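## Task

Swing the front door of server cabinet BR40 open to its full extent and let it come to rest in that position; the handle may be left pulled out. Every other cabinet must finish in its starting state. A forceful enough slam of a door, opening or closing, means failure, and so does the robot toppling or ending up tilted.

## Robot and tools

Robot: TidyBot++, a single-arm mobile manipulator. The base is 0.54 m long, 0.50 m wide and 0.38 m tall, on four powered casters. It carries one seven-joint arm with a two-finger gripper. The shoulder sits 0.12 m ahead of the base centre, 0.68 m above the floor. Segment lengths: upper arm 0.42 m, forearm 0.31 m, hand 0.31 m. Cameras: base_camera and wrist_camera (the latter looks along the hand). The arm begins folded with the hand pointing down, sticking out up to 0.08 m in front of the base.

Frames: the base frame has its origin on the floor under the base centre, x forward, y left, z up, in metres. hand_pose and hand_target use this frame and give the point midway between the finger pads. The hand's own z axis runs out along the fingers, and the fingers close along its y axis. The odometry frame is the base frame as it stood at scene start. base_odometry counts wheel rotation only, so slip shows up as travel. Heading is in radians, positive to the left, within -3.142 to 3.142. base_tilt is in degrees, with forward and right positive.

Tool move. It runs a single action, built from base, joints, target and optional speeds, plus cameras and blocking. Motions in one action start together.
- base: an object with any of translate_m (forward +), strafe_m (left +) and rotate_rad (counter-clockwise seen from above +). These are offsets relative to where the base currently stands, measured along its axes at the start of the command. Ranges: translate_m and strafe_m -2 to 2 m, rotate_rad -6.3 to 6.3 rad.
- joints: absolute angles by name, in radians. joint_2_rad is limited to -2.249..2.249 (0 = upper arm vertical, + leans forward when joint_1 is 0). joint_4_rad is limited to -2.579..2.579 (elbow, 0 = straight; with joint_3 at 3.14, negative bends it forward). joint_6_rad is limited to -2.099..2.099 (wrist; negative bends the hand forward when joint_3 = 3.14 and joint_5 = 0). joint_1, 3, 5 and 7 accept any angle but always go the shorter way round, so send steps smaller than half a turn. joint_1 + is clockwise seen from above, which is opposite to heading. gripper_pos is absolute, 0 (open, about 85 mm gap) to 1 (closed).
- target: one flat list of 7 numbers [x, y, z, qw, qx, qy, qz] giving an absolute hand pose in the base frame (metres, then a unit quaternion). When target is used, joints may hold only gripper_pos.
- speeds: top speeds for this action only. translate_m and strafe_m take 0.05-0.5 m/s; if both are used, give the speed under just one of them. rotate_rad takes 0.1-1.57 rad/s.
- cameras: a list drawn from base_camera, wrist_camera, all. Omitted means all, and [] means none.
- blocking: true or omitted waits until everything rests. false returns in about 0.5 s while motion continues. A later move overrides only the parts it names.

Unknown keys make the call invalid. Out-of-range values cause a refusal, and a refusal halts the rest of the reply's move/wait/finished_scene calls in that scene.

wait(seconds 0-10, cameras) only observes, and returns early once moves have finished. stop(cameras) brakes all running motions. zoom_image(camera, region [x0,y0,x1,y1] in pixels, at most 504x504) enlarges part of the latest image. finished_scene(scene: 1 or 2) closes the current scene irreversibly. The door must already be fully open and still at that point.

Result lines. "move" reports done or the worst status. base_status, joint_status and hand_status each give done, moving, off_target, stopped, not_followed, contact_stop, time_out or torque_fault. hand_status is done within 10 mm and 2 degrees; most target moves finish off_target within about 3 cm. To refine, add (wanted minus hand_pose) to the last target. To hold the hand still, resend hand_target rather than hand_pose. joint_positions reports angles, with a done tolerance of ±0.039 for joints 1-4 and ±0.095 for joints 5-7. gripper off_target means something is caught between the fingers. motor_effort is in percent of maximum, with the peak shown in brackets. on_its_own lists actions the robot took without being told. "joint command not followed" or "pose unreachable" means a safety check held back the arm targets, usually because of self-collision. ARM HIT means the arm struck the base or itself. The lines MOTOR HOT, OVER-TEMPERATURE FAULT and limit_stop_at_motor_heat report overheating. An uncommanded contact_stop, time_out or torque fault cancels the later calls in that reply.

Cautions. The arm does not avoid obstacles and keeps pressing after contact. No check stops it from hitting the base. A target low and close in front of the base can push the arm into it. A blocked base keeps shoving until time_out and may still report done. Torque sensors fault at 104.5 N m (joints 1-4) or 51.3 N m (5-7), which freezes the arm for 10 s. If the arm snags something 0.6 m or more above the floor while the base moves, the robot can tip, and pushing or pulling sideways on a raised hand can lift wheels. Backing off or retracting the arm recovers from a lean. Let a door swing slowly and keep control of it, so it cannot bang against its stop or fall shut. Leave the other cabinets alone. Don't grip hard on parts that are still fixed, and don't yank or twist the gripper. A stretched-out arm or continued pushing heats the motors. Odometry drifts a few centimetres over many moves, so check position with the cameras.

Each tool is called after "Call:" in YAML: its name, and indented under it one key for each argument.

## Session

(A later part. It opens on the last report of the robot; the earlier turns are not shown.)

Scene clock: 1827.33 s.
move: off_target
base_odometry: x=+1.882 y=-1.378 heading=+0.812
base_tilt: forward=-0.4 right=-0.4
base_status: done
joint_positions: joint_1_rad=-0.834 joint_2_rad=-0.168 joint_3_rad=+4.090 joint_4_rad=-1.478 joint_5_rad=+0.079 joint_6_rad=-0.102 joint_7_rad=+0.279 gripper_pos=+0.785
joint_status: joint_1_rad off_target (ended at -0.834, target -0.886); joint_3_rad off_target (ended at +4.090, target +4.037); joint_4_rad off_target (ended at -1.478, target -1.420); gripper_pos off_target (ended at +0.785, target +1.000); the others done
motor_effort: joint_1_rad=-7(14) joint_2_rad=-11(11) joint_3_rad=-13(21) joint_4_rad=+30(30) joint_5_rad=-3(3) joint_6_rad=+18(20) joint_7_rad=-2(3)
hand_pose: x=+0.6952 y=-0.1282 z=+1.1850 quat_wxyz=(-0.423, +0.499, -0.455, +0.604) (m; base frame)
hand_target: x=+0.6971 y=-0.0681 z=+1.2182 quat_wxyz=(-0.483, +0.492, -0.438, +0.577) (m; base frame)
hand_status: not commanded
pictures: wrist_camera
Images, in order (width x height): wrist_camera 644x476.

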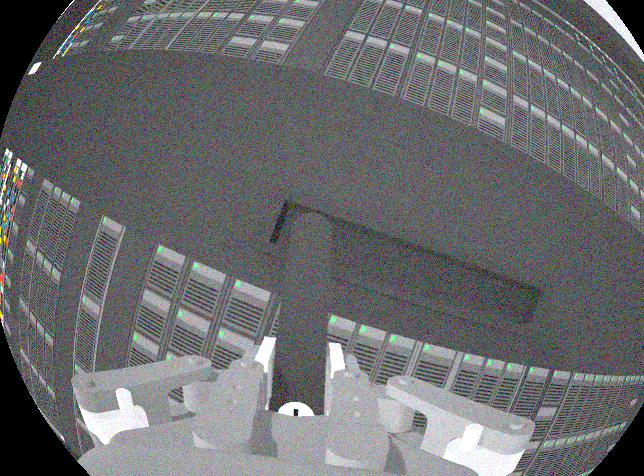

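Call:
move:
  joints: {"joint_1_rad": -0.886, "joint_2_rad": -0.165, "joint_3_rad": 4.037, "joint_4_rad": -1.36, "joint_5_rad": 0.079, "joint_6_rad": -0.18, "joint_7_rad": -0.05, "gripper_pos": 1.0}
  cameras: ["wrist_camera"]

Scene clock: 1841.30 s.
move: off_target
base_odometry: x=+1.882 y=-1.378 heading=+0.812
base_tilt: forward=-0.4 right=-0.4
base_status: not commanded
joint_positions: joint_1_rad=-0.838 joint_2_rad=-0.166 joint_3_rad=+4.086 joint_4_rad=-1.419 joint_5_rad=+0.079 joint_6_rad=-0.166 joint_7_rad=+0.024 gripper_pos=+0.785
joint_status: joint_1_rad off_target (ended at -0.838, target -0.886); joint_3_rad off_target (ended at +4.086, target +4.037); joint_4_rad off_target (ended at -1.419, target -1.360); gripper_pos off_target (ended at +0.785, target +1.000); the others done
motor_effort: joint_1_rad=-6(6) joint_2_rad=-11(13) joint_3_rad=-12(13) joint_4_rad=+30(31) joint_5_rad=-3(4) joint_6_rad=+19(20) joint_7_rad=-2(3)
hand_pose: x=+0.6926 y=-0.1256 z=+1.2007 quat_wxyz=(-0.496, +0.440, -0.516, +0.543) (m; base frame)
hand_target: x=+0.6917 y=-0.0718 z=+1.2360 quat_wxyz=(-0.550, +0.433, -0.497, +0.513) (m; base frame)
hand_status: not commanded
pictures: wrist_camera
Images, in order (width x height): wrist_camera 644x476.

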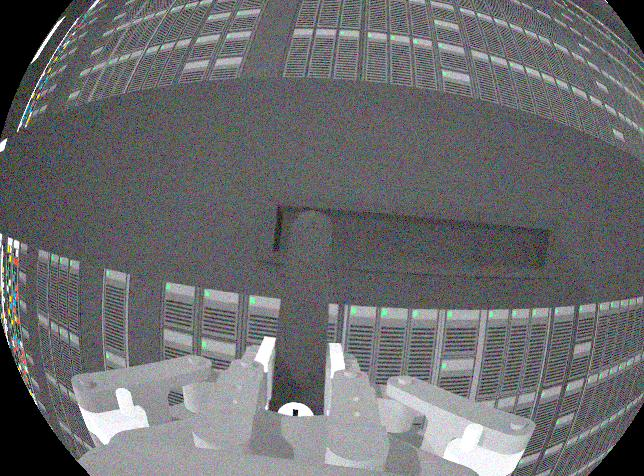

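Call:
move:
  base: {"translate_m": -0.025}
  speeds: {"translate_m": 0.05}
  cameras: ["wrist_camera"]

Scene clock: 1852.13 s.
move: done
base_odometry: x=+1.865 y=-1.396 heading=+0.812
base_tilt: forward=-0.4 right=-0.4
base_status: done
joint_positions: joint_1_rad=-0.842 joint_2_rad=-0.162 joint_3_rad=+4.081 joint_4_rad=-1.416 joint_5_rad=+0.079 joint_6_rad=-0.169 joint_7_rad=+0.023 gripper_pos=+0.785
joint_status: not commanded
motor_effort: joint_1_rad=-6(8) joint_2_rad=-11(15) joint_3_rad=-12(14) joint_4_rad=+30(32) joint_5_rad=-3(3) joint_6_rad=+19(20) joint_7_rad=-1(2)
hand_pose: x=+0.6944 y=-0.1191 z=+1.2008 quat_wxyz=(-0.497, +0.443, -0.514, +0.541) (m; base frame)
hand_target: x=+0.6917 y=-0.0718 z=+1.2360 quat_wxyz=(-0.550, +0.433, -0.497, +0.513) (m; base frame)
hand_status: not commanded
pictures: wrist_camera
Images, in order (width x height): wrist_camera 644x476.

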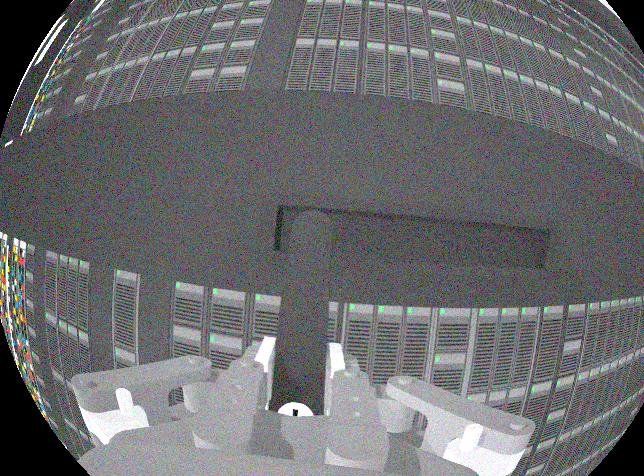

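Call:
move:
  base: {"translate_m": -0.04}
  speeds: {"translate_m": 0.06}
  cameras: ["all"]

Scene clock: 1880.83 s.
move: done
base_odometry: x=+1.837 y=-1.425 heading=+0.812
base_tilt: forward=-0.4 right=-0.4
base_status: done
joint_positions: joint_1_rad=-0.848 joint_2_rad=-0.157 joint_3_rad=+4.075 joint_4_rad=-1.412 joint_5_rad=+0.079 joint_6_rad=-0.172 joint_7_rad=+0.020 gripper_pos=+0.785
joint_status: not commanded
motor_effort: joint_1_rad=-6(8) joint_2_rad=-13(15) joint_3_rad=-11(14) joint_4_rad=+32(33) joint_5_rad=-2(3) joint_6_rad=+19(20) joint_7_rad=-1(2)
hand_pose: x=+0.6968 y=-0.1098 z=+1.2011 quat_wxyz=(-0.500, +0.447, -0.511, +0.538) (m; base frame)
hand_target: x=+0.6917 y=-0.0718 z=+1.2360 quat_wxyz=(-0.550, +0.433, -0.497, +0.513) (m; base frame)
hand_status: not commanded
pictures: base_camera, wrist_camera
Images, in order (width x height): base_camera 644x364, wrist_camera 644x476.

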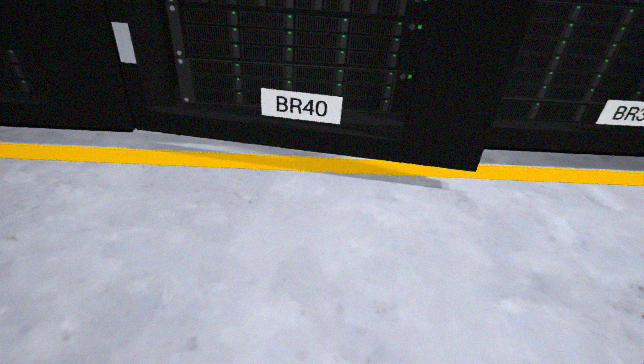

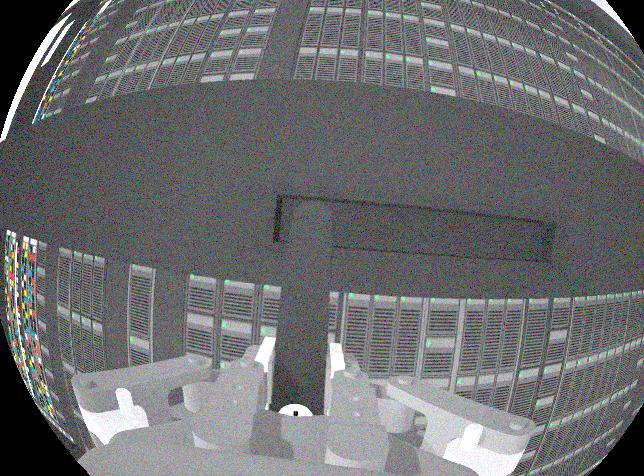

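Call:
move:
  base: {"translate_m": -0.07}
  speeds: {"translate_m": 0.07}
  cameras: ["all"]

Scene clock: 1901.37 s.
move: done
base_odometry: x=+1.789 y=-1.476 heading=+0.812
base_tilt: forward=-0.4 right=-0.4
base_status: done
joint_positions: joint_1_rad=-0.865 joint_2_rad=-0.149 joint_3_rad=+4.058 joint_4_rad=-1.409 joint_5_rad=+0.079 joint_6_rad=-0.175 joint_7_rad=+0.018 gripper_pos=+0.785
joint_status: not commanded
motor_effort: joint_1_rad=-4(7) joint_2_rad=-13(17) joint_3_rad=-9(13) joint_4_rad=+30(33) joint_5_rad=-2(2) joint_6_rad=+17(20) joint_7_rad=-1(1)
hand_pose: x=+0.7012 y=-0.0866 z=+1.2013 quat_wxyz=(-0.507, +0.458, -0.502, +0.530) (m; base frame)
hand_target: x=+0.6917 y=-0.0718 z=+1.2360 quat_wxyz=(-0.550, +0.433, -0.497, +0.513) (m; base frame)
hand_status: not commanded
pictures: base_camera, wrist_camera
Images, in order (width x height): base_camera 644x364, wrist_camera 644x476.

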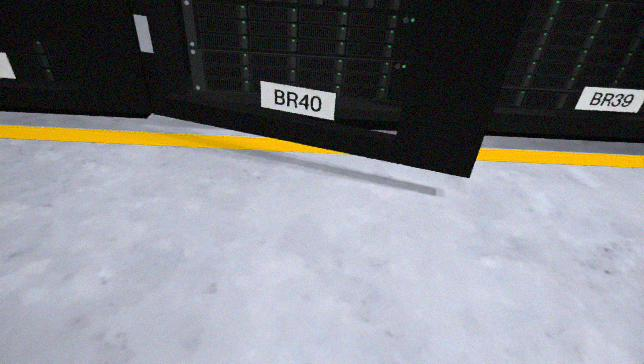

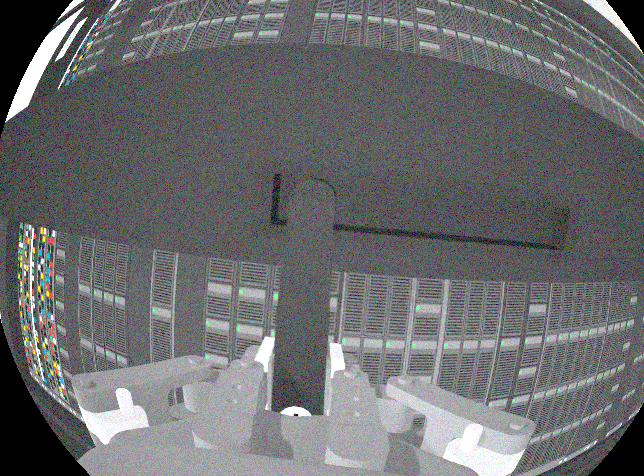

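Call:
move:
  base: {"translate_m": -0.06, "strafe_m": 0.02}
  speeds: {"translate_m": 0.07}
  cameras: ["wrist_camera"]

Call:
move:
  base: {"translate_m": -0.06, "strafe_m": 0.035}
  speeds: {"translate_m": 0.07}
  cameras: ["all"]

Scene clock: 1938.63 s.
move: done
base_odometry: x=+1.733 y=-1.506 heading=+0.812
base_tilt: forward=-0.4 right=-0.4
base_status: done
joint_positions: joint_1_rad=-0.873 joint_2_rad=-0.144 joint_3_rad=+4.050 joint_4_rad=-1.407 joint_5_rad=+0.079 joint_6_rad=-0.176 joint_7_rad=+0.018 gripper_pos=+0.785
joint_status: not commanded
motor_effort: joint_1_rad=-3(6) joint_2_rad=-14(18) joint_3_rad=-8(11) joint_4_rad=+30(32) joint_5_rad=-2(2) joint_6_rad=+17(19) joint_7_rad=-1(2)
hand_pose: x=+0.7034 y=-0.0755 z=+1.2015 quat_wxyz=(-0.510, +0.463, -0.498, +0.527) (m; base frame)
hand_target: x=+0.6917 y=-0.0718 z=+1.2360 quat_wxyz=(-0.550, +0.433, -0.497, +0.513) (m; base frame)
hand_status: not commanded
pictures: wrist_camera
Images, in order (width x height): wrist_camera 644x476.

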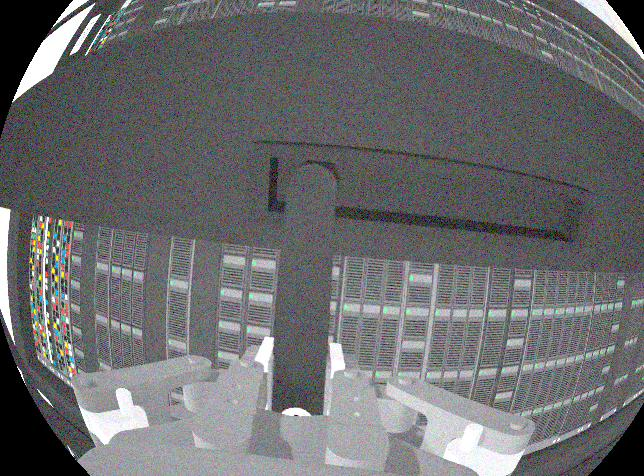

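Scene clock: 1940.17 s.
move: done
base_odometry: x=+1.667 y=-1.525 heading=+0.812
base_tilt: forward=-0.4 right=-0.4
base_status: done
joint_positions: joint_1_rad=-0.880 joint_2_rad=-0.140 joint_3_rad=+4.043 joint_4_rad=-1.405 joint_5_rad=+0.079 joint_6_rad=-0.176 joint_7_rad=+0.018 gripper_pos=+0.785
joint_status: not commanded
motor_effort: joint_1_rad=-2(4) joint_2_rad=-15(20) joint_3_rad=-6(10) joint_4_rad=+29(31) joint_5_rad=-1(2) joint_6_rad=+16(18) joint_7_rad=-1(2)
hand_pose: x=+0.7052 y=-0.0660 z=+1.2017 quat_wxyz=(-0.512, +0.467, -0.494, +0.525) (m; base frame)
hand_target: x=+0.6917 y=-0.0718 z=+1.2360 quat_wxyz=(-0.550, +0.433, -0.497, +0.513) (m; base frame)
hand_status: not commanded
pictures: base_camera, wrist_camera
Images, in order (width x height): base_camera 644x364, wrist_camera 644x476.

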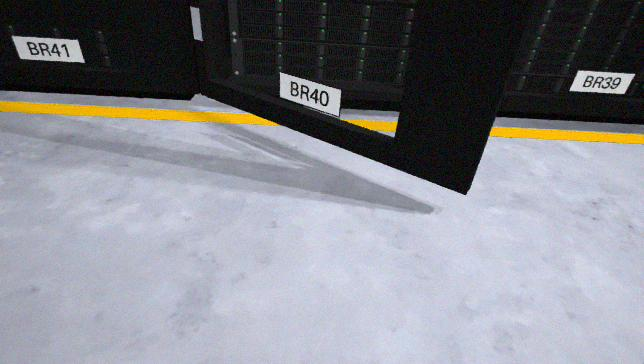

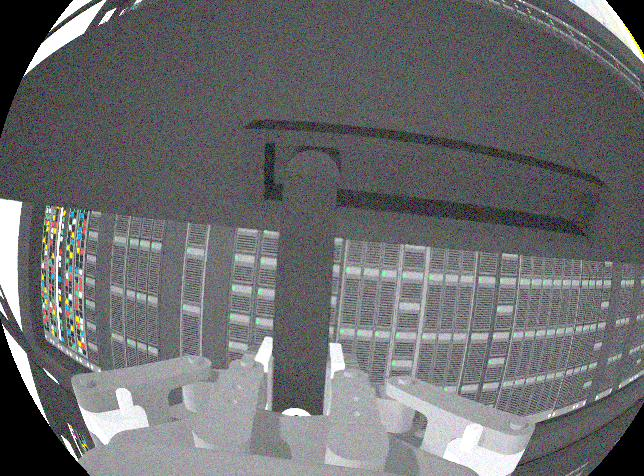

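Call:
move:
  base: {"translate_m": -0.06, "strafe_m": 0.05}
  speeds: {"translate_m": 0.07}
  cameras: ["all"]

Scene clock: 1971.77 s.
move: done
base_odometry: x=+1.589 y=-1.535 heading=+0.812
base_tilt: forward=-0.4 right=-0.4
base_status: done
joint_positions: joint_1_rad=-0.888 joint_2_rad=-0.133 joint_3_rad=+4.036 joint_4_rad=-1.401 joint_5_rad=+0.079 joint_6_rad=-0.176 joint_7_rad=+0.018 gripper_pos=+0.786
joint_status: not commanded
motor_effort: joint_1_rad=+0(3) joint_2_rad=-18(22) joint_3_rad=-4(8) joint_4_rad=+28(29) joint_5_rad=-1(2) joint_6_rad=+15(16) joint_7_rad=-2(2)
hand_pose: x=+0.7077 y=-0.0535 z=+1.2020 quat_wxyz=(-0.515, +0.473, -0.488, +0.522) (m; base frame)
hand_target: x=+0.6917 y=-0.0718 z=+1.2360 quat_wxyz=(-0.550, +0.433, -0.497, +0.513) (m; base frame)
hand_status: not commanded
pictures: base_camera, wrist_camera
Images, in order (width x height): base_camera 644x364, wrist_camera 644x476.

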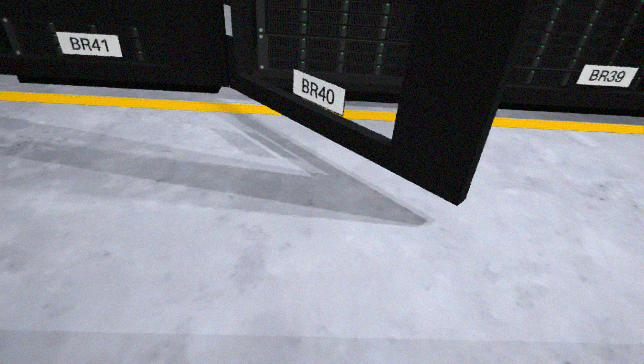

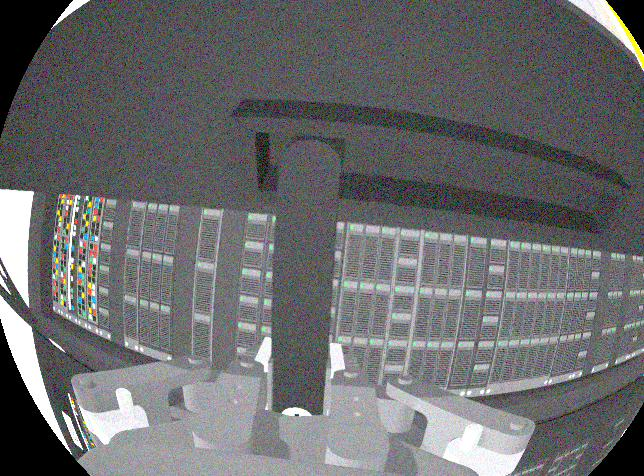

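Call:
move:
  joints: {"gripper_pos": 0.2}
  cameras: ["wrist_camera"]

Scene clock: 1996.77 s.
move: done
base_odometry: x=+1.589 y=-1.535 heading=+0.812
base_tilt: forward=-0.4 right=-0.4
base_status: not commanded
joint_positions: joint_1_rad=-0.888 joint_2_rad=-0.149 joint_3_rad=+4.036 joint_4_rad=-1.373 joint_5_rad=+0.079 joint_6_rad=-0.176 joint_7_rad=+0.006 gripper_pos=+0.200
joint_status: all done
motor_effort: joint_1_rad=+0(2) joint_2_rad=-10(18) joint_3_rad=-4(4) joint_4_rad=+21(28) joint_5_rad=+0(2) joint_6_rad=+9(15) joint_7_rad=+0(2)
hand_pose: x=+0.6989 y=-0.0621 z=+1.2246 quat_wxyz=(-0.529, +0.456, -0.485, +0.526) (m; base frame)
hand_target: x=+0.6917 y=-0.0718 z=+1.2360 quat_wxyz=(-0.550, +0.433, -0.497, +0.513) (m; base frame)
hand_status: not commanded
pictures: wrist_camera
Images, in order (width x height): wrist_camera 644x476.

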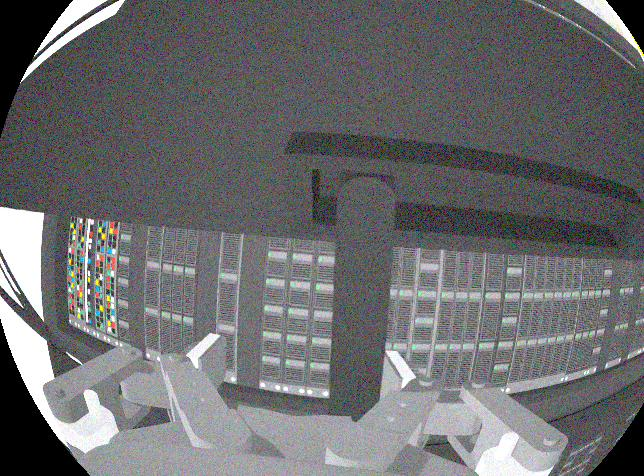

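Call:
move:
  joints: {"gripper_pos": 0.0, "joint_4_rad": -1.405}
  cameras: ["wrist_camera"]

Call:
move:
  base: {"translate_m": -0.16}
  speeds: {"translate_m": 0.15}
  cameras: ["all"]

Scene clock: 2005.97 s.
move: done
base_odometry: x=+1.589 y=-1.535 heading=+0.812
base_tilt: forward=-0.4 right=-0.4
base_status: not commanded
joint_positions: joint_1_rad=-0.888 joint_2_rad=-0.149 joint_3_rad=+4.036 joint_4_rad=-1.388 joint_5_rad=+0.079 joint_6_rad=-0.176 joint_7_rad=+0.006 gripper_pos=+0.000
joint_status: all done
motor_effort: joint_1_rad=+0(0) joint_2_rad=-10(10) joint_3_rad=-4(4) joint_4_rad=+21(22) joint_5_rad=+0(0) joint_6_rad=+9(9) joint_7_rad=+1(1)
hand_pose: x=+0.7007 y=-0.0611 z=+1.2155 quat_wxyz=(-0.526, +0.460, -0.489, +0.522) (m; base frame)
hand_target: x=+0.6974 y=-0.0683 z=+1.2087 quat_wxyz=(-0.540, +0.445, -0.508, +0.502) (m; base frame)
hand_status: not commanded
pictures: wrist_camera
Images, in order (width x height): wrist_camera 644x476.

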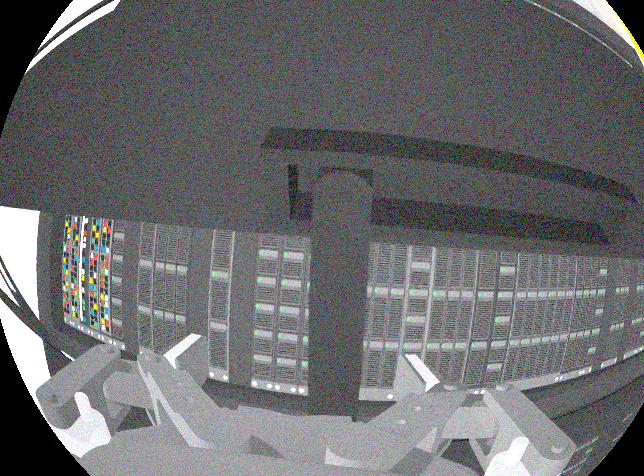

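Scene clock: 2007.63 s.
move: done
base_odometry: x=+1.479 y=-1.651 heading=+0.812
base_tilt: forward=-0.4 right=-0.4
base_status: done
joint_positions: joint_1_rad=-0.888 joint_2_rad=-0.158 joint_3_rad=+4.036 joint_4_rad=-1.388 joint_5_rad=+0.079 joint_6_rad=-0.176 joint_7_rad=+0.006 gripper_pos=+0.000
joint_status: not commanded
motor_effort: joint_1_rad=+0(2) joint_2_rad=-9(15) joint_3_rad=-4(5) joint_4_rad=+21(22) joint_5_rad=+0(1) joint_6_rad=+9(9) joint_7_rad=+1(1)
hand_pose: x=+0.6979 y=-0.0646 z=+1.2181 quat_wxyz=(-0.529, +0.457, -0.489, +0.522) (m; base frame)
hand_target: x=+0.6974 y=-0.0683 z=+1.2087 quat_wxyz=(-0.540, +0.445, -0.508, +0.502) (m; base frame)
hand_status: not commanded
pictures: base_camera, wrist_camera
Images, in order (width x height): base_camera 644x364, wrist_camera 644x476.

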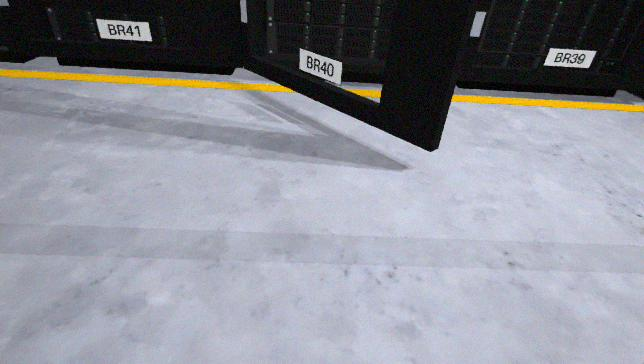

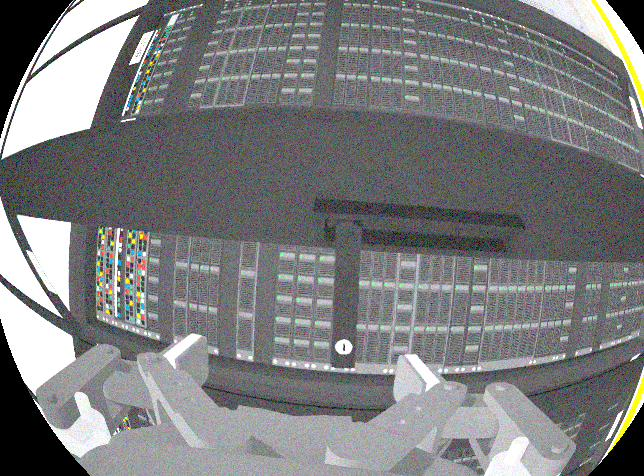

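Call:
move:
  base: {"strafe_m": -0.27}
  speeds: {"strafe_m": 0.2}
  joints: {"gripper_pos": 1.0}
  cameras: ["all"]

Scene clock: 2059.57 s.
move: done
base_odometry: x=+1.675 y=-1.837 heading=+0.812
base_tilt: forward=-0.4 right=-0.4
base_status: done
joint_positions: joint_1_rad=-0.887 joint_2_rad=-0.164 joint_3_rad=+4.037 joint_4_rad=-1.388 joint_5_rad=+0.079 joint_6_rad=-0.176 joint_7_rad=+0.006 gripper_pos=+0.999
joint_status: all done
motor_effort: joint_1_rad=+0(3) joint_2_rad=-9(13) joint_3_rad=-4(6) joint_4_rad=+20(22) joint_5_rad=+0(1) joint_6_rad=+9(9) joint_7_rad=+1(1)
hand_pose: x=+0.6958 y=-0.0680 z=+1.2199 quat_wxyz=(-0.531, +0.455, -0.490, +0.522) (m; base frame)
hand_target: x=+0.6974 y=-0.0683 z=+1.2087 quat_wxyz=(-0.540, +0.445, -0.508, +0.502) (m; base frame)
hand_status: not commanded
pictures: base_camera, wrist_camera
Images, in order (width x height): base_camera 644x364, wrist_camera 644x476.

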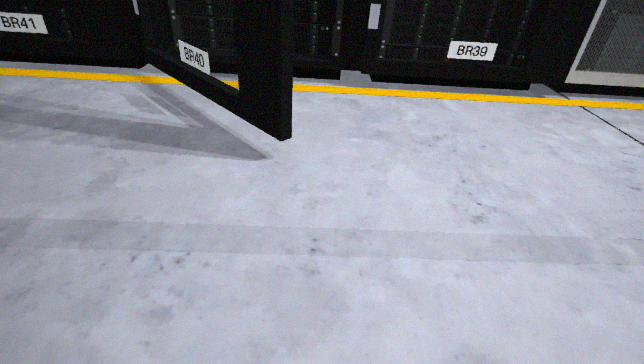

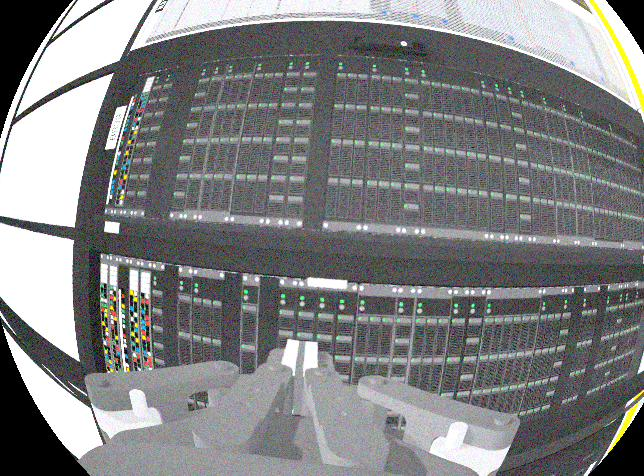

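Call:
move:
  base: {"translate_m": 0.17}
  speeds: {"translate_m": 0.2}
  cameras: ["all"]

Scene clock: 2088.33 s.
move: done
base_odometry: x=+1.792 y=-1.714 heading=+0.811
base_tilt: forward=-0.4 right=-0.4
base_status: done
joint_positions: joint_1_rad=-0.887 joint_2_rad=-0.164 joint_3_rad=+4.037 joint_4_rad=-1.388 joint_5_rad=+0.079 joint_6_rad=-0.176 joint_7_rad=+0.006 gripper_pos=+0.999
joint_status: not commanded
motor_effort: joint_1_rad=+0(1) joint_2_rad=-9(13) joint_3_rad=-4(4) joint_4_rad=+20(22) joint_5_rad=+0(0) joint_6_rad=+9(9) joint_7_rad=+1(1)
hand_pose: x=+0.6958 y=-0.0681 z=+1.2199 quat_wxyz=(-0.531, +0.454, -0.490, +0.522) (m; base frame)
hand_target: x=+0.6974 y=-0.0683 z=+1.2087 quat_wxyz=(-0.540, +0.445, -0.508, +0.502) (m; base frame)
hand_status: not commanded
pictures: base_camera, wrist_camera
Images, in order (width x height): base_camera 644x364, wrist_camera 644x476.

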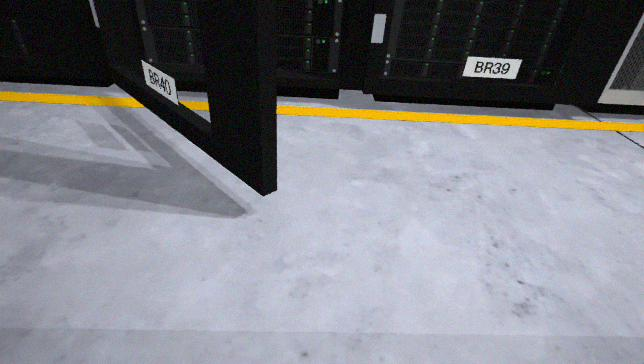

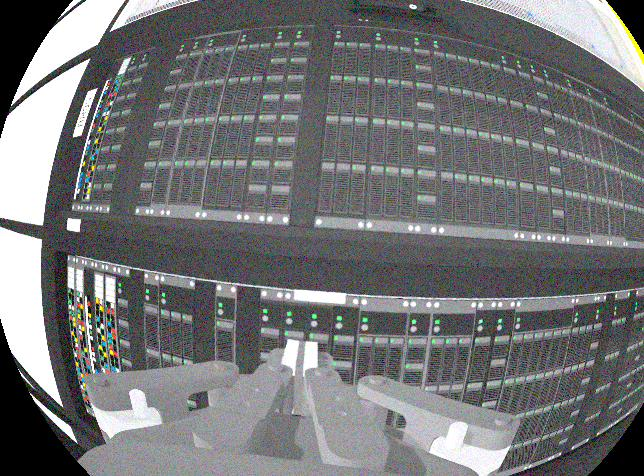

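Call:
move:
  base: {"strafe_m": 0.2, "translate_m": -0.04}
  speeds: {"strafe_m": 0.1}
  cameras: ["all"]

Scene clock: 2098.03 s.
move: done
base_odometry: x=+1.619 y=-1.605 heading=+0.811
base_tilt: forward=-0.4 right=-0.4
base_status: done
joint_positions: joint_1_rad=-0.850 joint_2_rad=-0.192 joint_3_rad=+4.070 joint_4_rad=-1.388 joint_5_rad=+0.079 joint_6_rad=-0.176 joint_7_rad=+0.006 gripper_pos=+0.999
joint_status: not commanded
motor_effort: joint_1_rad=-7(9) joint_2_rad=+1(9) joint_3_rad=-12(14) joint_4_rad=+21(23) joint_5_rad=-1(2) joint_6_rad=+10(12) joint_7_rad=+0(1)
hand_pose: x=+0.6819 y=-0.1219 z=+1.2251 quat_wxyz=(-0.521, +0.427, -0.509, +0.537) (m; base frame)
hand_target: x=+0.6974 y=-0.0683 z=+1.2087 quat_wxyz=(-0.540, +0.445, -0.508, +0.502) (m; base frame)
hand_status: not commanded
pictures: base_camera, wrist_camera
Images, in order (width x height): base_camera 644x364, wrist_camera 644x476.

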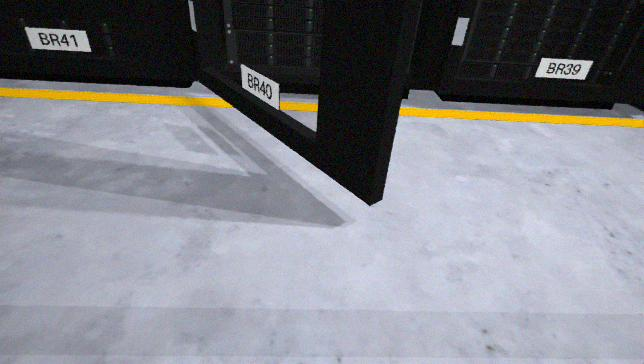

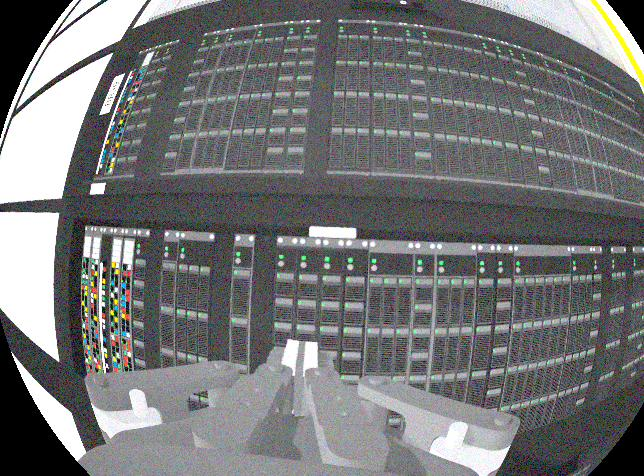

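Call:
move:
  base: {"strafe_m": 0.12, "translate_m": -0.05}
  speeds: {"strafe_m": 0.08}
  cameras: ["all"]

Scene clock: 2122.30 s.
move: done
base_odometry: x=+1.498 y=-1.558 heading=+0.811
base_tilt: forward=-0.4 right=-0.3
base_status: done
joint_positions: joint_1_rad=-0.827 joint_2_rad=-0.221 joint_3_rad=+4.089 joint_4_rad=-1.389 joint_5_rad=+0.079 joint_6_rad=-0.176 joint_7_rad=+0.006 gripper_pos=+0.999
joint_status: not commanded
motor_effort: joint_1_rad=-11(14) joint_2_rad=+8(10) joint_3_rad=-16(19) joint_4_rad=+21(23) joint_5_rad=-2(3) joint_6_rad=+11(13) joint_7_rad=+0(1)
hand_pose: x=+0.6674 y=-0.1579 z=+1.2303 quat_wxyz=(-0.519, +0.405, -0.520, +0.545) (m; base frame)
hand_target: x=+0.6974 y=-0.0683 z=+1.2087 quat_wxyz=(-0.540, +0.445, -0.508, +0.502) (m; base frame)
hand_status: not commanded
pictures: base_camera, wrist_camera
Images, in order (width x height): base_camera 644x364, wrist_camera 644x476.

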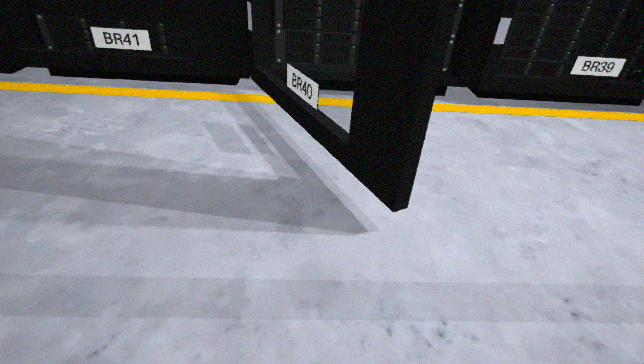

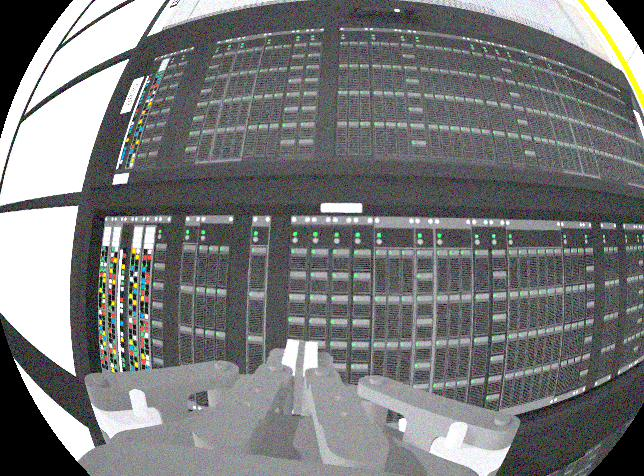

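Call:
move:
  base: {"strafe_m": 0.15, "translate_m": -0.02}
  speeds: {"strafe_m": 0.08}
  cameras: ["all"]

Scene clock: 2139.07 s.
move: done
base_odometry: x=+1.375 y=-1.469 heading=+0.811
base_tilt: forward=-0.4 right=-0.4
base_status: done
joint_positions: joint_1_rad=-0.862 joint_2_rad=-0.229 joint_3_rad=+4.044 joint_4_rad=-1.389 joint_5_rad=+0.079 joint_6_rad=-0.180 joint_7_rad=+0.005 gripper_pos=+0.999
joint_status: not commanded
motor_effort: joint_1_rad=-5(17) joint_2_rad=+6(20) joint_3_rad=-8(22) joint_4_rad=+19(23) joint_5_rad=+0(3) joint_6_rad=+10(17) joint_7_rad=+0(1)
hand_pose: x=+0.6709 y=-0.1142 z=+1.2361 quat_wxyz=(-0.542, +0.423, -0.501, +0.525) (m; base frame)
hand_target: x=+0.6974 y=-0.0683 z=+1.2087 quat_wxyz=(-0.540, +0.445, -0.508, +0.502) (m; base frame)
hand_status: not commanded
pictures: base_camera, wrist_camera
Images, in order (width x height): base_camera 644x364, wrist_camera 644x476.

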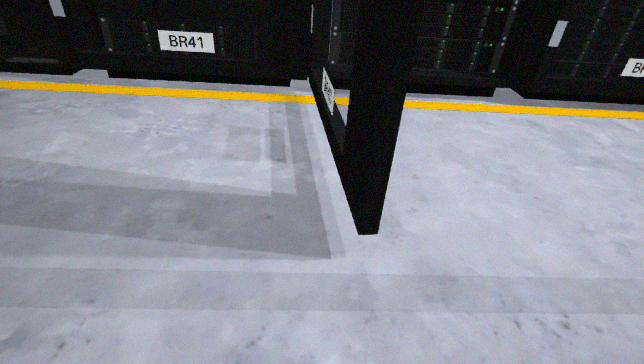

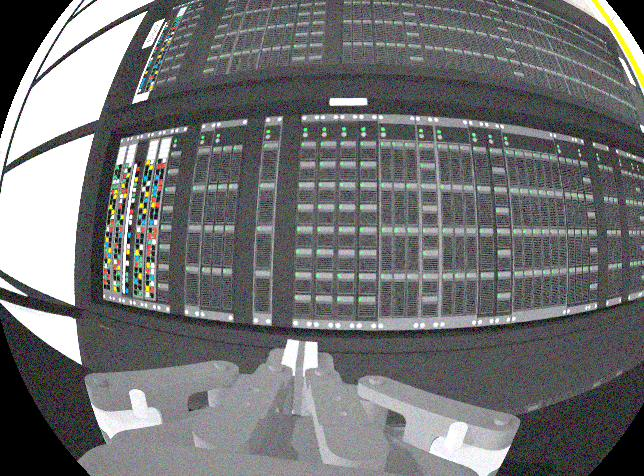

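Call:
move:
  base: {"strafe_m": 0.1}
  speeds: {"strafe_m": 0.08}
  cameras: ["all"]

Scene clock: 2147.87 s.
move: done
base_odometry: x=+1.303 y=-1.401 heading=+0.811
base_tilt: forward=-0.4 right=-0.4
base_status: done
joint_positions: joint_1_rad=-0.849 joint_2_rad=-0.253 joint_3_rad=+4.048 joint_4_rad=-1.397 joint_5_rad=+0.079 joint_6_rad=-0.180 joint_7_rad=+0.005 gripper_pos=+0.999
joint_status: not commanded
motor_effort: joint_1_rad=-7(10) joint_2_rad=+13(19) joint_3_rad=-8(12) joint_4_rad=+22(25) joint_5_rad=-1(1) joint_6_rad=+14(17) joint_7_rad=+0(1)
hand_pose: x=+0.6615 y=-0.1334 z=+1.2377 quat_wxyz=(-0.544, +0.412, -0.507, +0.526) (m; base frame)
hand_target: x=+0.6974 y=-0.0683 z=+1.2087 quat_wxyz=(-0.540, +0.445, -0.508, +0.502) (m; base frame)
hand_status: not commanded
pictures: base_camera, wrist_camera
Images, in order (width x height): base_camera 644x364, wrist_camera 644x476.

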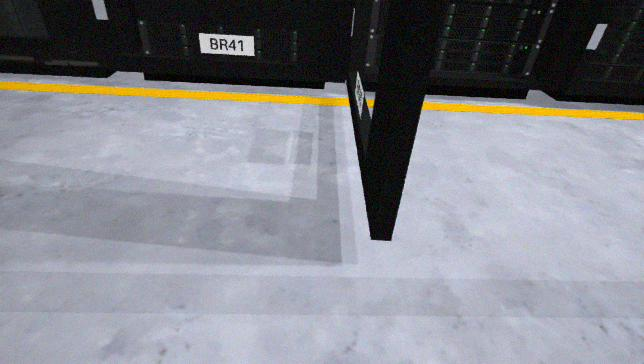

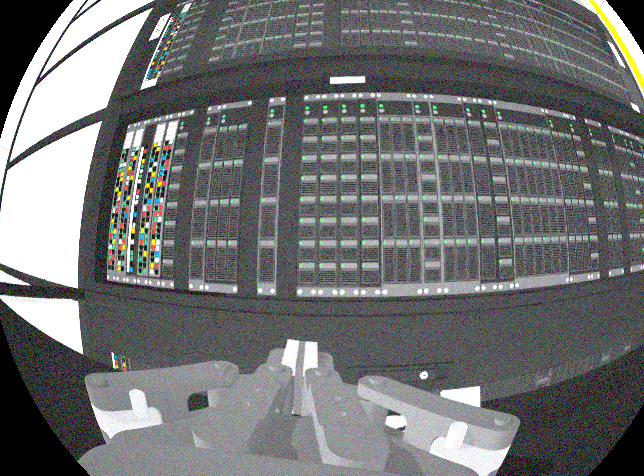

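Call:
move:
  base: {"strafe_m": 0.1, "translate_m": -0.02}
  speeds: {"strafe_m": 0.08}
  cameras: ["all"]

Scene clock: 2164.60 s.
move: done
base_odometry: x=+1.216 y=-1.346 heading=+0.811
base_tilt: forward=-0.4 right=-0.4
base_status: done
joint_positions: joint_1_rad=-0.876 joint_2_rad=-0.179 joint_3_rad=+4.038 joint_4_rad=-1.388 joint_5_rad=+0.079 joint_6_rad=-0.180 joint_7_rad=+0.005 gripper_pos=+0.999
joint_status: not commanded
motor_effort: joint_1_rad=+0(8) joint_2_rad=-8(13) joint_3_rad=-4(13) joint_4_rad=+20(21) joint_5_rad=+0(1) joint_6_rad=+9(13) joint_7_rad=+0(1)
hand_pose: x=+0.6897 y=-0.0820 z=+1.2234 quat_wxyz=(-0.532, +0.446, -0.494, +0.523) (m; base frame)
hand_target: x=+0.6974 y=-0.0683 z=+1.2087 quat_wxyz=(-0.540, +0.445, -0.508, +0.502) (m; base frame)
hand_status: not commanded
pictures: base_camera, wrist_camera
Images, in order (width x height): base_camera 644x364, wrist_camera 644x476.

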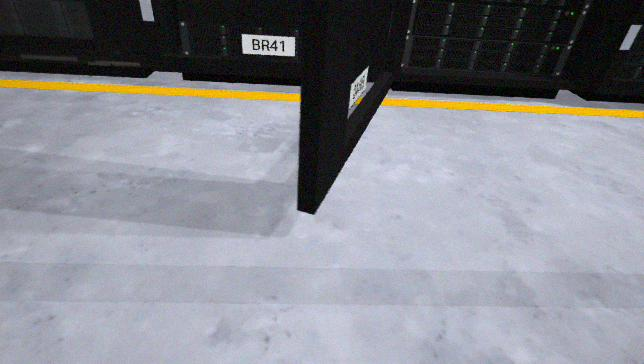

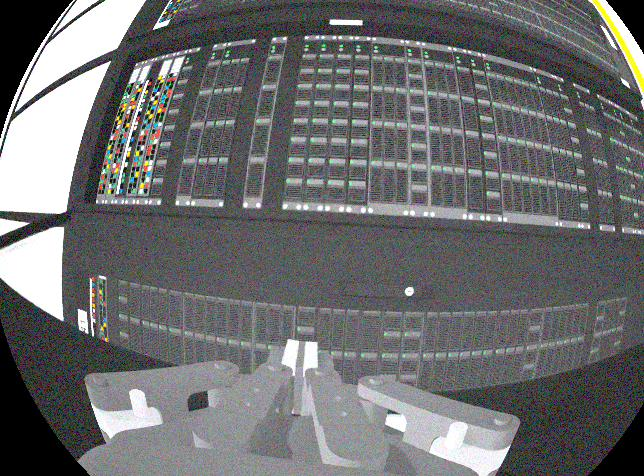

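Call:
move:
  base: {"strafe_m": 0.1}
  speeds: {"strafe_m": 0.07}
  cameras: ["all"]

Scene clock: 2176.13 s.
move: done
base_odometry: x=+1.144 y=-1.277 heading=+0.811
base_tilt: forward=-0.4 right=-0.4
base_status: done
joint_positions: joint_1_rad=-0.877 joint_2_rad=-0.175 joint_3_rad=+4.041 joint_4_rad=-1.388 joint_5_rad=+0.079 joint_6_rad=-0.180 joint_7_rad=+0.005 gripper_pos=+0.999
joint_status: not commanded
motor_effort: joint_1_rad=+0(5) joint_2_rad=-9(11) joint_3_rad=-4(9) joint_4_rad=+20(21) joint_5_rad=+0(1) joint_6_rad=+9(9) joint_7_rad=+1(1)
hand_pose: x=+0.6912 y=-0.0812 z=+1.2221 quat_wxyz=(-0.530, +0.447, -0.495, +0.523) (m; base frame)
hand_target: x=+0.6974 y=-0.0683 z=+1.2087 quat_wxyz=(-0.540, +0.445, -0.508, +0.502) (m; base frame)
hand_status: not commanded
pictures: base_camera, wrist_camera
Images, in order (width x height): base_camera 644x364, wrist_camera 644x476.

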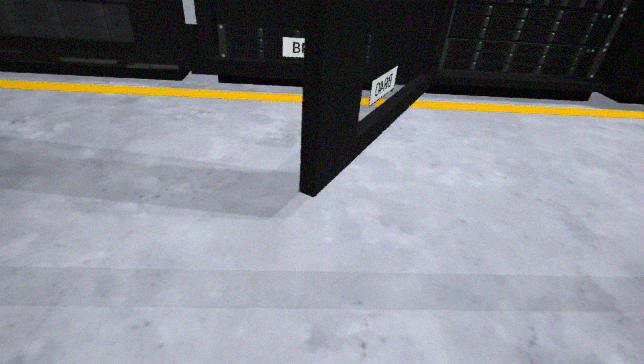

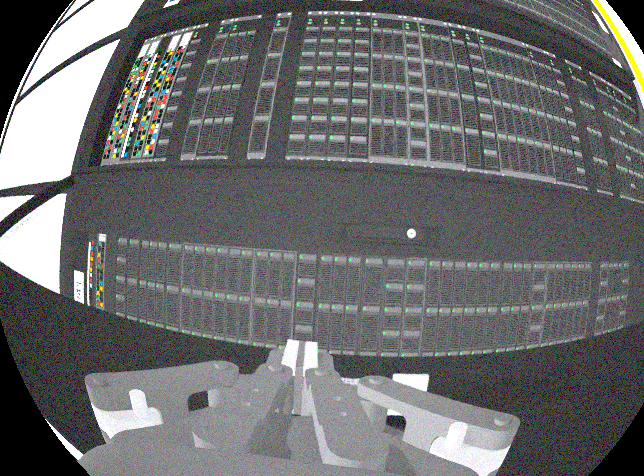

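Call:
move:
  base: {"strafe_m": 0.05, "translate_m": 0.07}
  speeds: {"strafe_m": 0.07}
  cameras: ["all"]

Scene clock: 2194.60 s.
move: done
base_odometry: x=+1.155 y=-1.192 heading=+0.811
base_tilt: forward=-0.4 right=-0.4
base_status: done
joint_positions: joint_1_rad=-0.880 joint_2_rad=-0.173 joint_3_rad=+4.039 joint_4_rad=-1.388 joint_5_rad=+0.079 joint_6_rad=-0.180 joint_7_rad=+0.005 gripper_pos=+0.999
joint_status: not commanded
motor_effort: joint_1_rad=+0(4) joint_2_rad=-8(11) joint_3_rad=-5(8) joint_4_rad=+21(21) joint_5_rad=+0(1) joint_6_rad=+9(9) joint_7_rad=+1(1)
hand_pose: x=+0.6923 y=-0.0774 z=+1.2214 quat_wxyz=(-0.530, +0.450, -0.494, +0.522) (m; base frame)
hand_target: x=+0.6974 y=-0.0683 z=+1.2087 quat_wxyz=(-0.540, +0.445, -0.508, +0.502) (m; base frame)
hand_status: not commanded
pictures: base_camera, wrist_camera
Images, in order (width x height): base_camera 644x364, wrist_camera 644x476.

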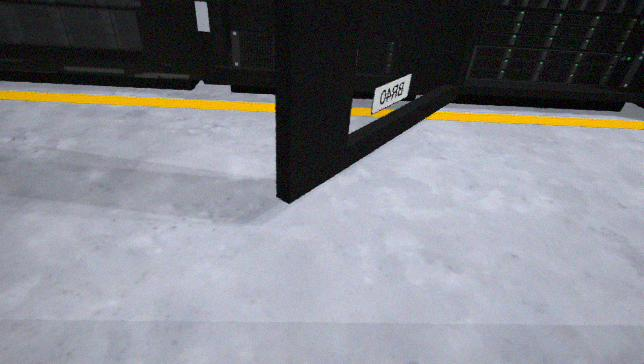

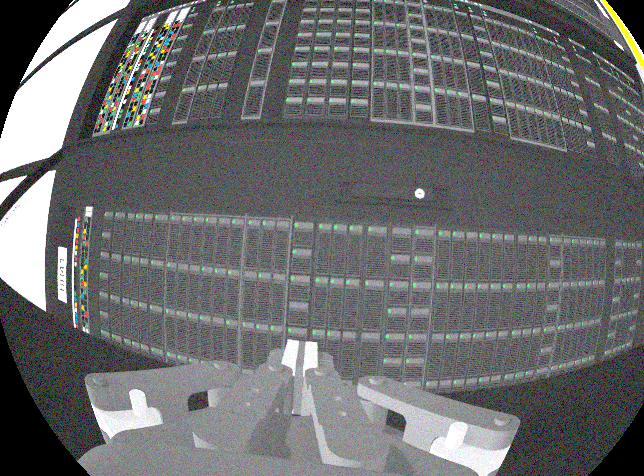

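Call:
move:
  base: {"strafe_m": 0.07, "translate_m": 0.06}
  speeds: {"strafe_m": 0.07}
  cameras: ["all"]

Scene clock: 2216.17 s.
move: done
base_odometry: x=+1.146 y=-1.100 heading=+0.811
base_tilt: forward=-0.4 right=-0.4
base_status: done
joint_positions: joint_1_rad=-0.853 joint_2_rad=-0.184 joint_3_rad=+4.069 joint_4_rad=-1.388 joint_5_rad=+0.079 joint_6_rad=-0.180 joint_7_rad=+0.005 gripper_pos=+0.999
joint_status: not commanded
motor_effort: joint_1_rad=-6(9) joint_2_rad=-4(10) joint_3_rad=-11(14) joint_4_rad=+19(21) joint_5_rad=-1(2) joint_6_rad=+8(9) joint_7_rad=-1(1)
hand_pose: x=+0.6855 y=-0.1157 z=+1.2220 quat_wxyz=(-0.519, +0.432, -0.508, +0.535) (m; base frame)
hand_target: x=+0.6974 y=-0.0683 z=+1.2087 quat_wxyz=(-0.540, +0.445, -0.508, +0.502) (m; base frame)
hand_status: not commanded
pictures: base_camera, wrist_camera
Images, in order (width x height): base_camera 644x364, wrist_camera 644x476.

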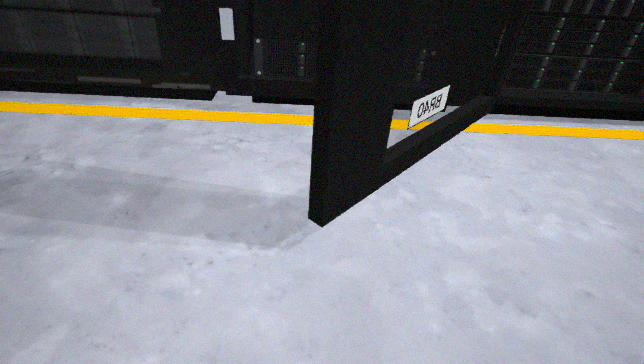

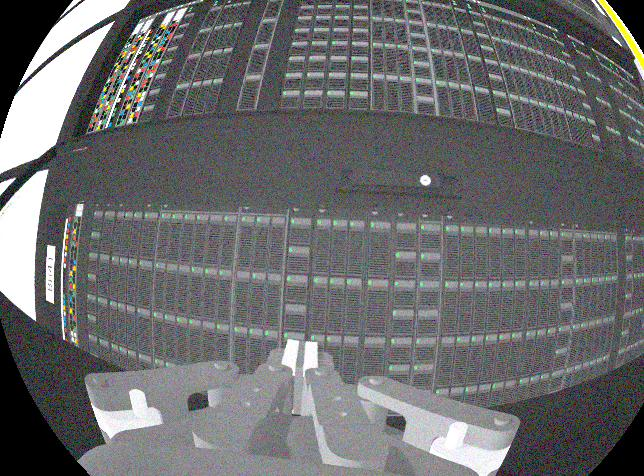

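Call:
move:
  base: {"strafe_m": 0.04, "translate_m": 0.03}
  speeds: {"strafe_m": 0.06}
  cameras: ["all"]

Scene clock: 2227.87 s.
move: done
base_odometry: x=+1.138 y=-1.051 heading=+0.811
base_tilt: forward=-0.4 right=-0.4
base_status: done
joint_positions: joint_1_rad=-0.824 joint_2_rad=-0.214 joint_3_rad=+4.096 joint_4_rad=-1.388 joint_5_rad=+0.079 joint_6_rad=-0.180 joint_7_rad=+0.005 gripper_pos=+0.999
joint_status: not commanded
motor_effort: joint_1_rad=-11(14) joint_2_rad=+4(9) joint_3_rad=-18(20) joint_4_rad=+18(23) joint_5_rad=-2(3) joint_6_rad=+8(12) joint_7_rad=+0(2)
hand_pose: x=+0.6693 y=-0.1603 z=+1.2274 quat_wxyz=(-0.514, +0.406, -0.523, +0.546) (m; base frame)
hand_target: x=+0.6974 y=-0.0683 z=+1.2087 quat_wxyz=(-0.540, +0.445, -0.508, +0.502) (m; base frame)
hand_status: not commanded
pictures: base_camera, wrist_camera
Images, in order (width x height): base_camera 644x364, wrist_camera 644x476.

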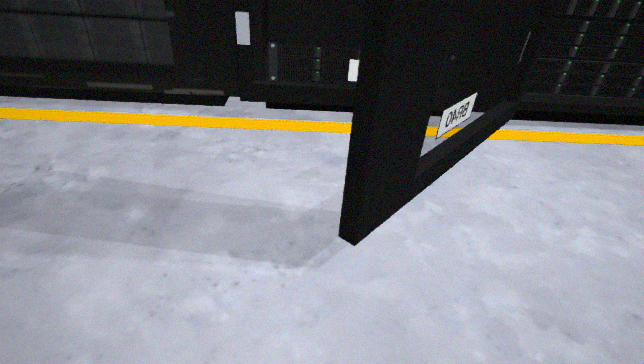

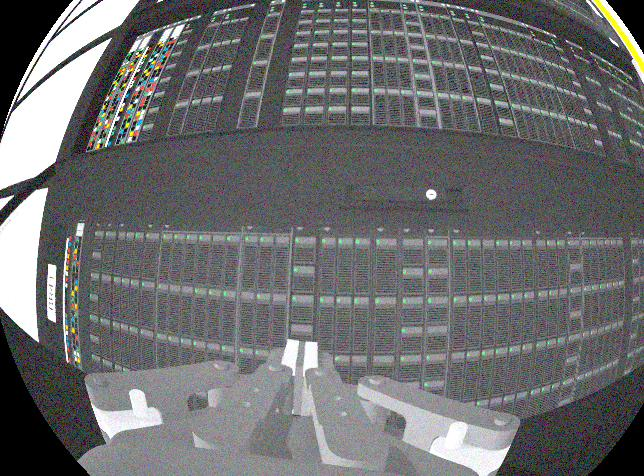

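Call:
move:
  base: {"strafe_m": -0.1, "translate_m": -0.03}
  speeds: {"strafe_m": 0.1}
  cameras: ["all"]

Scene clock: 2250.57 s.
move: done
base_odometry: x=+1.190 y=-1.141 heading=+0.811
base_tilt: forward=-0.4 right=-0.4
base_status: done
joint_positions: joint_1_rad=-0.876 joint_2_rad=-0.177 joint_3_rad=+4.042 joint_4_rad=-1.388 joint_5_rad=+0.079 joint_6_rad=-0.180 joint_7_rad=+0.005 gripper_pos=+0.999
joint_status: not commanded
motor_effort: joint_1_rad=+0(12) joint_2_rad=-8(10) joint_3_rad=-4(19) joint_4_rad=+21(21) joint_5_rad=+0(2) joint_6_rad=+9(9) joint_7_rad=+0(1)
hand_pose: x=+0.6904 y=-0.0840 z=+1.2223 quat_wxyz=(-0.530, +0.446, -0.496, +0.524) (m; base frame)
hand_target: x=+0.6974 y=-0.0683 z=+1.2087 quat_wxyz=(-0.540, +0.445, -0.508, +0.502) (m; base frame)
hand_status: not commanded
pictures: base_camera, wrist_camera
Images, in order (width x height): base_camera 644x364, wrist_camera 644x476.

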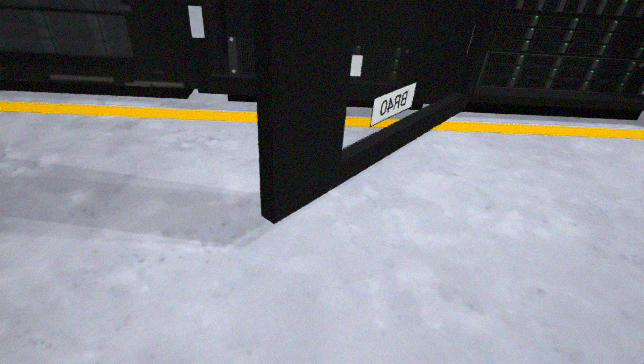

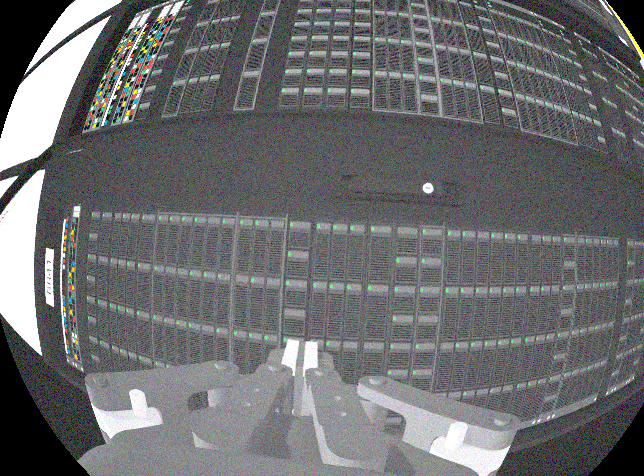

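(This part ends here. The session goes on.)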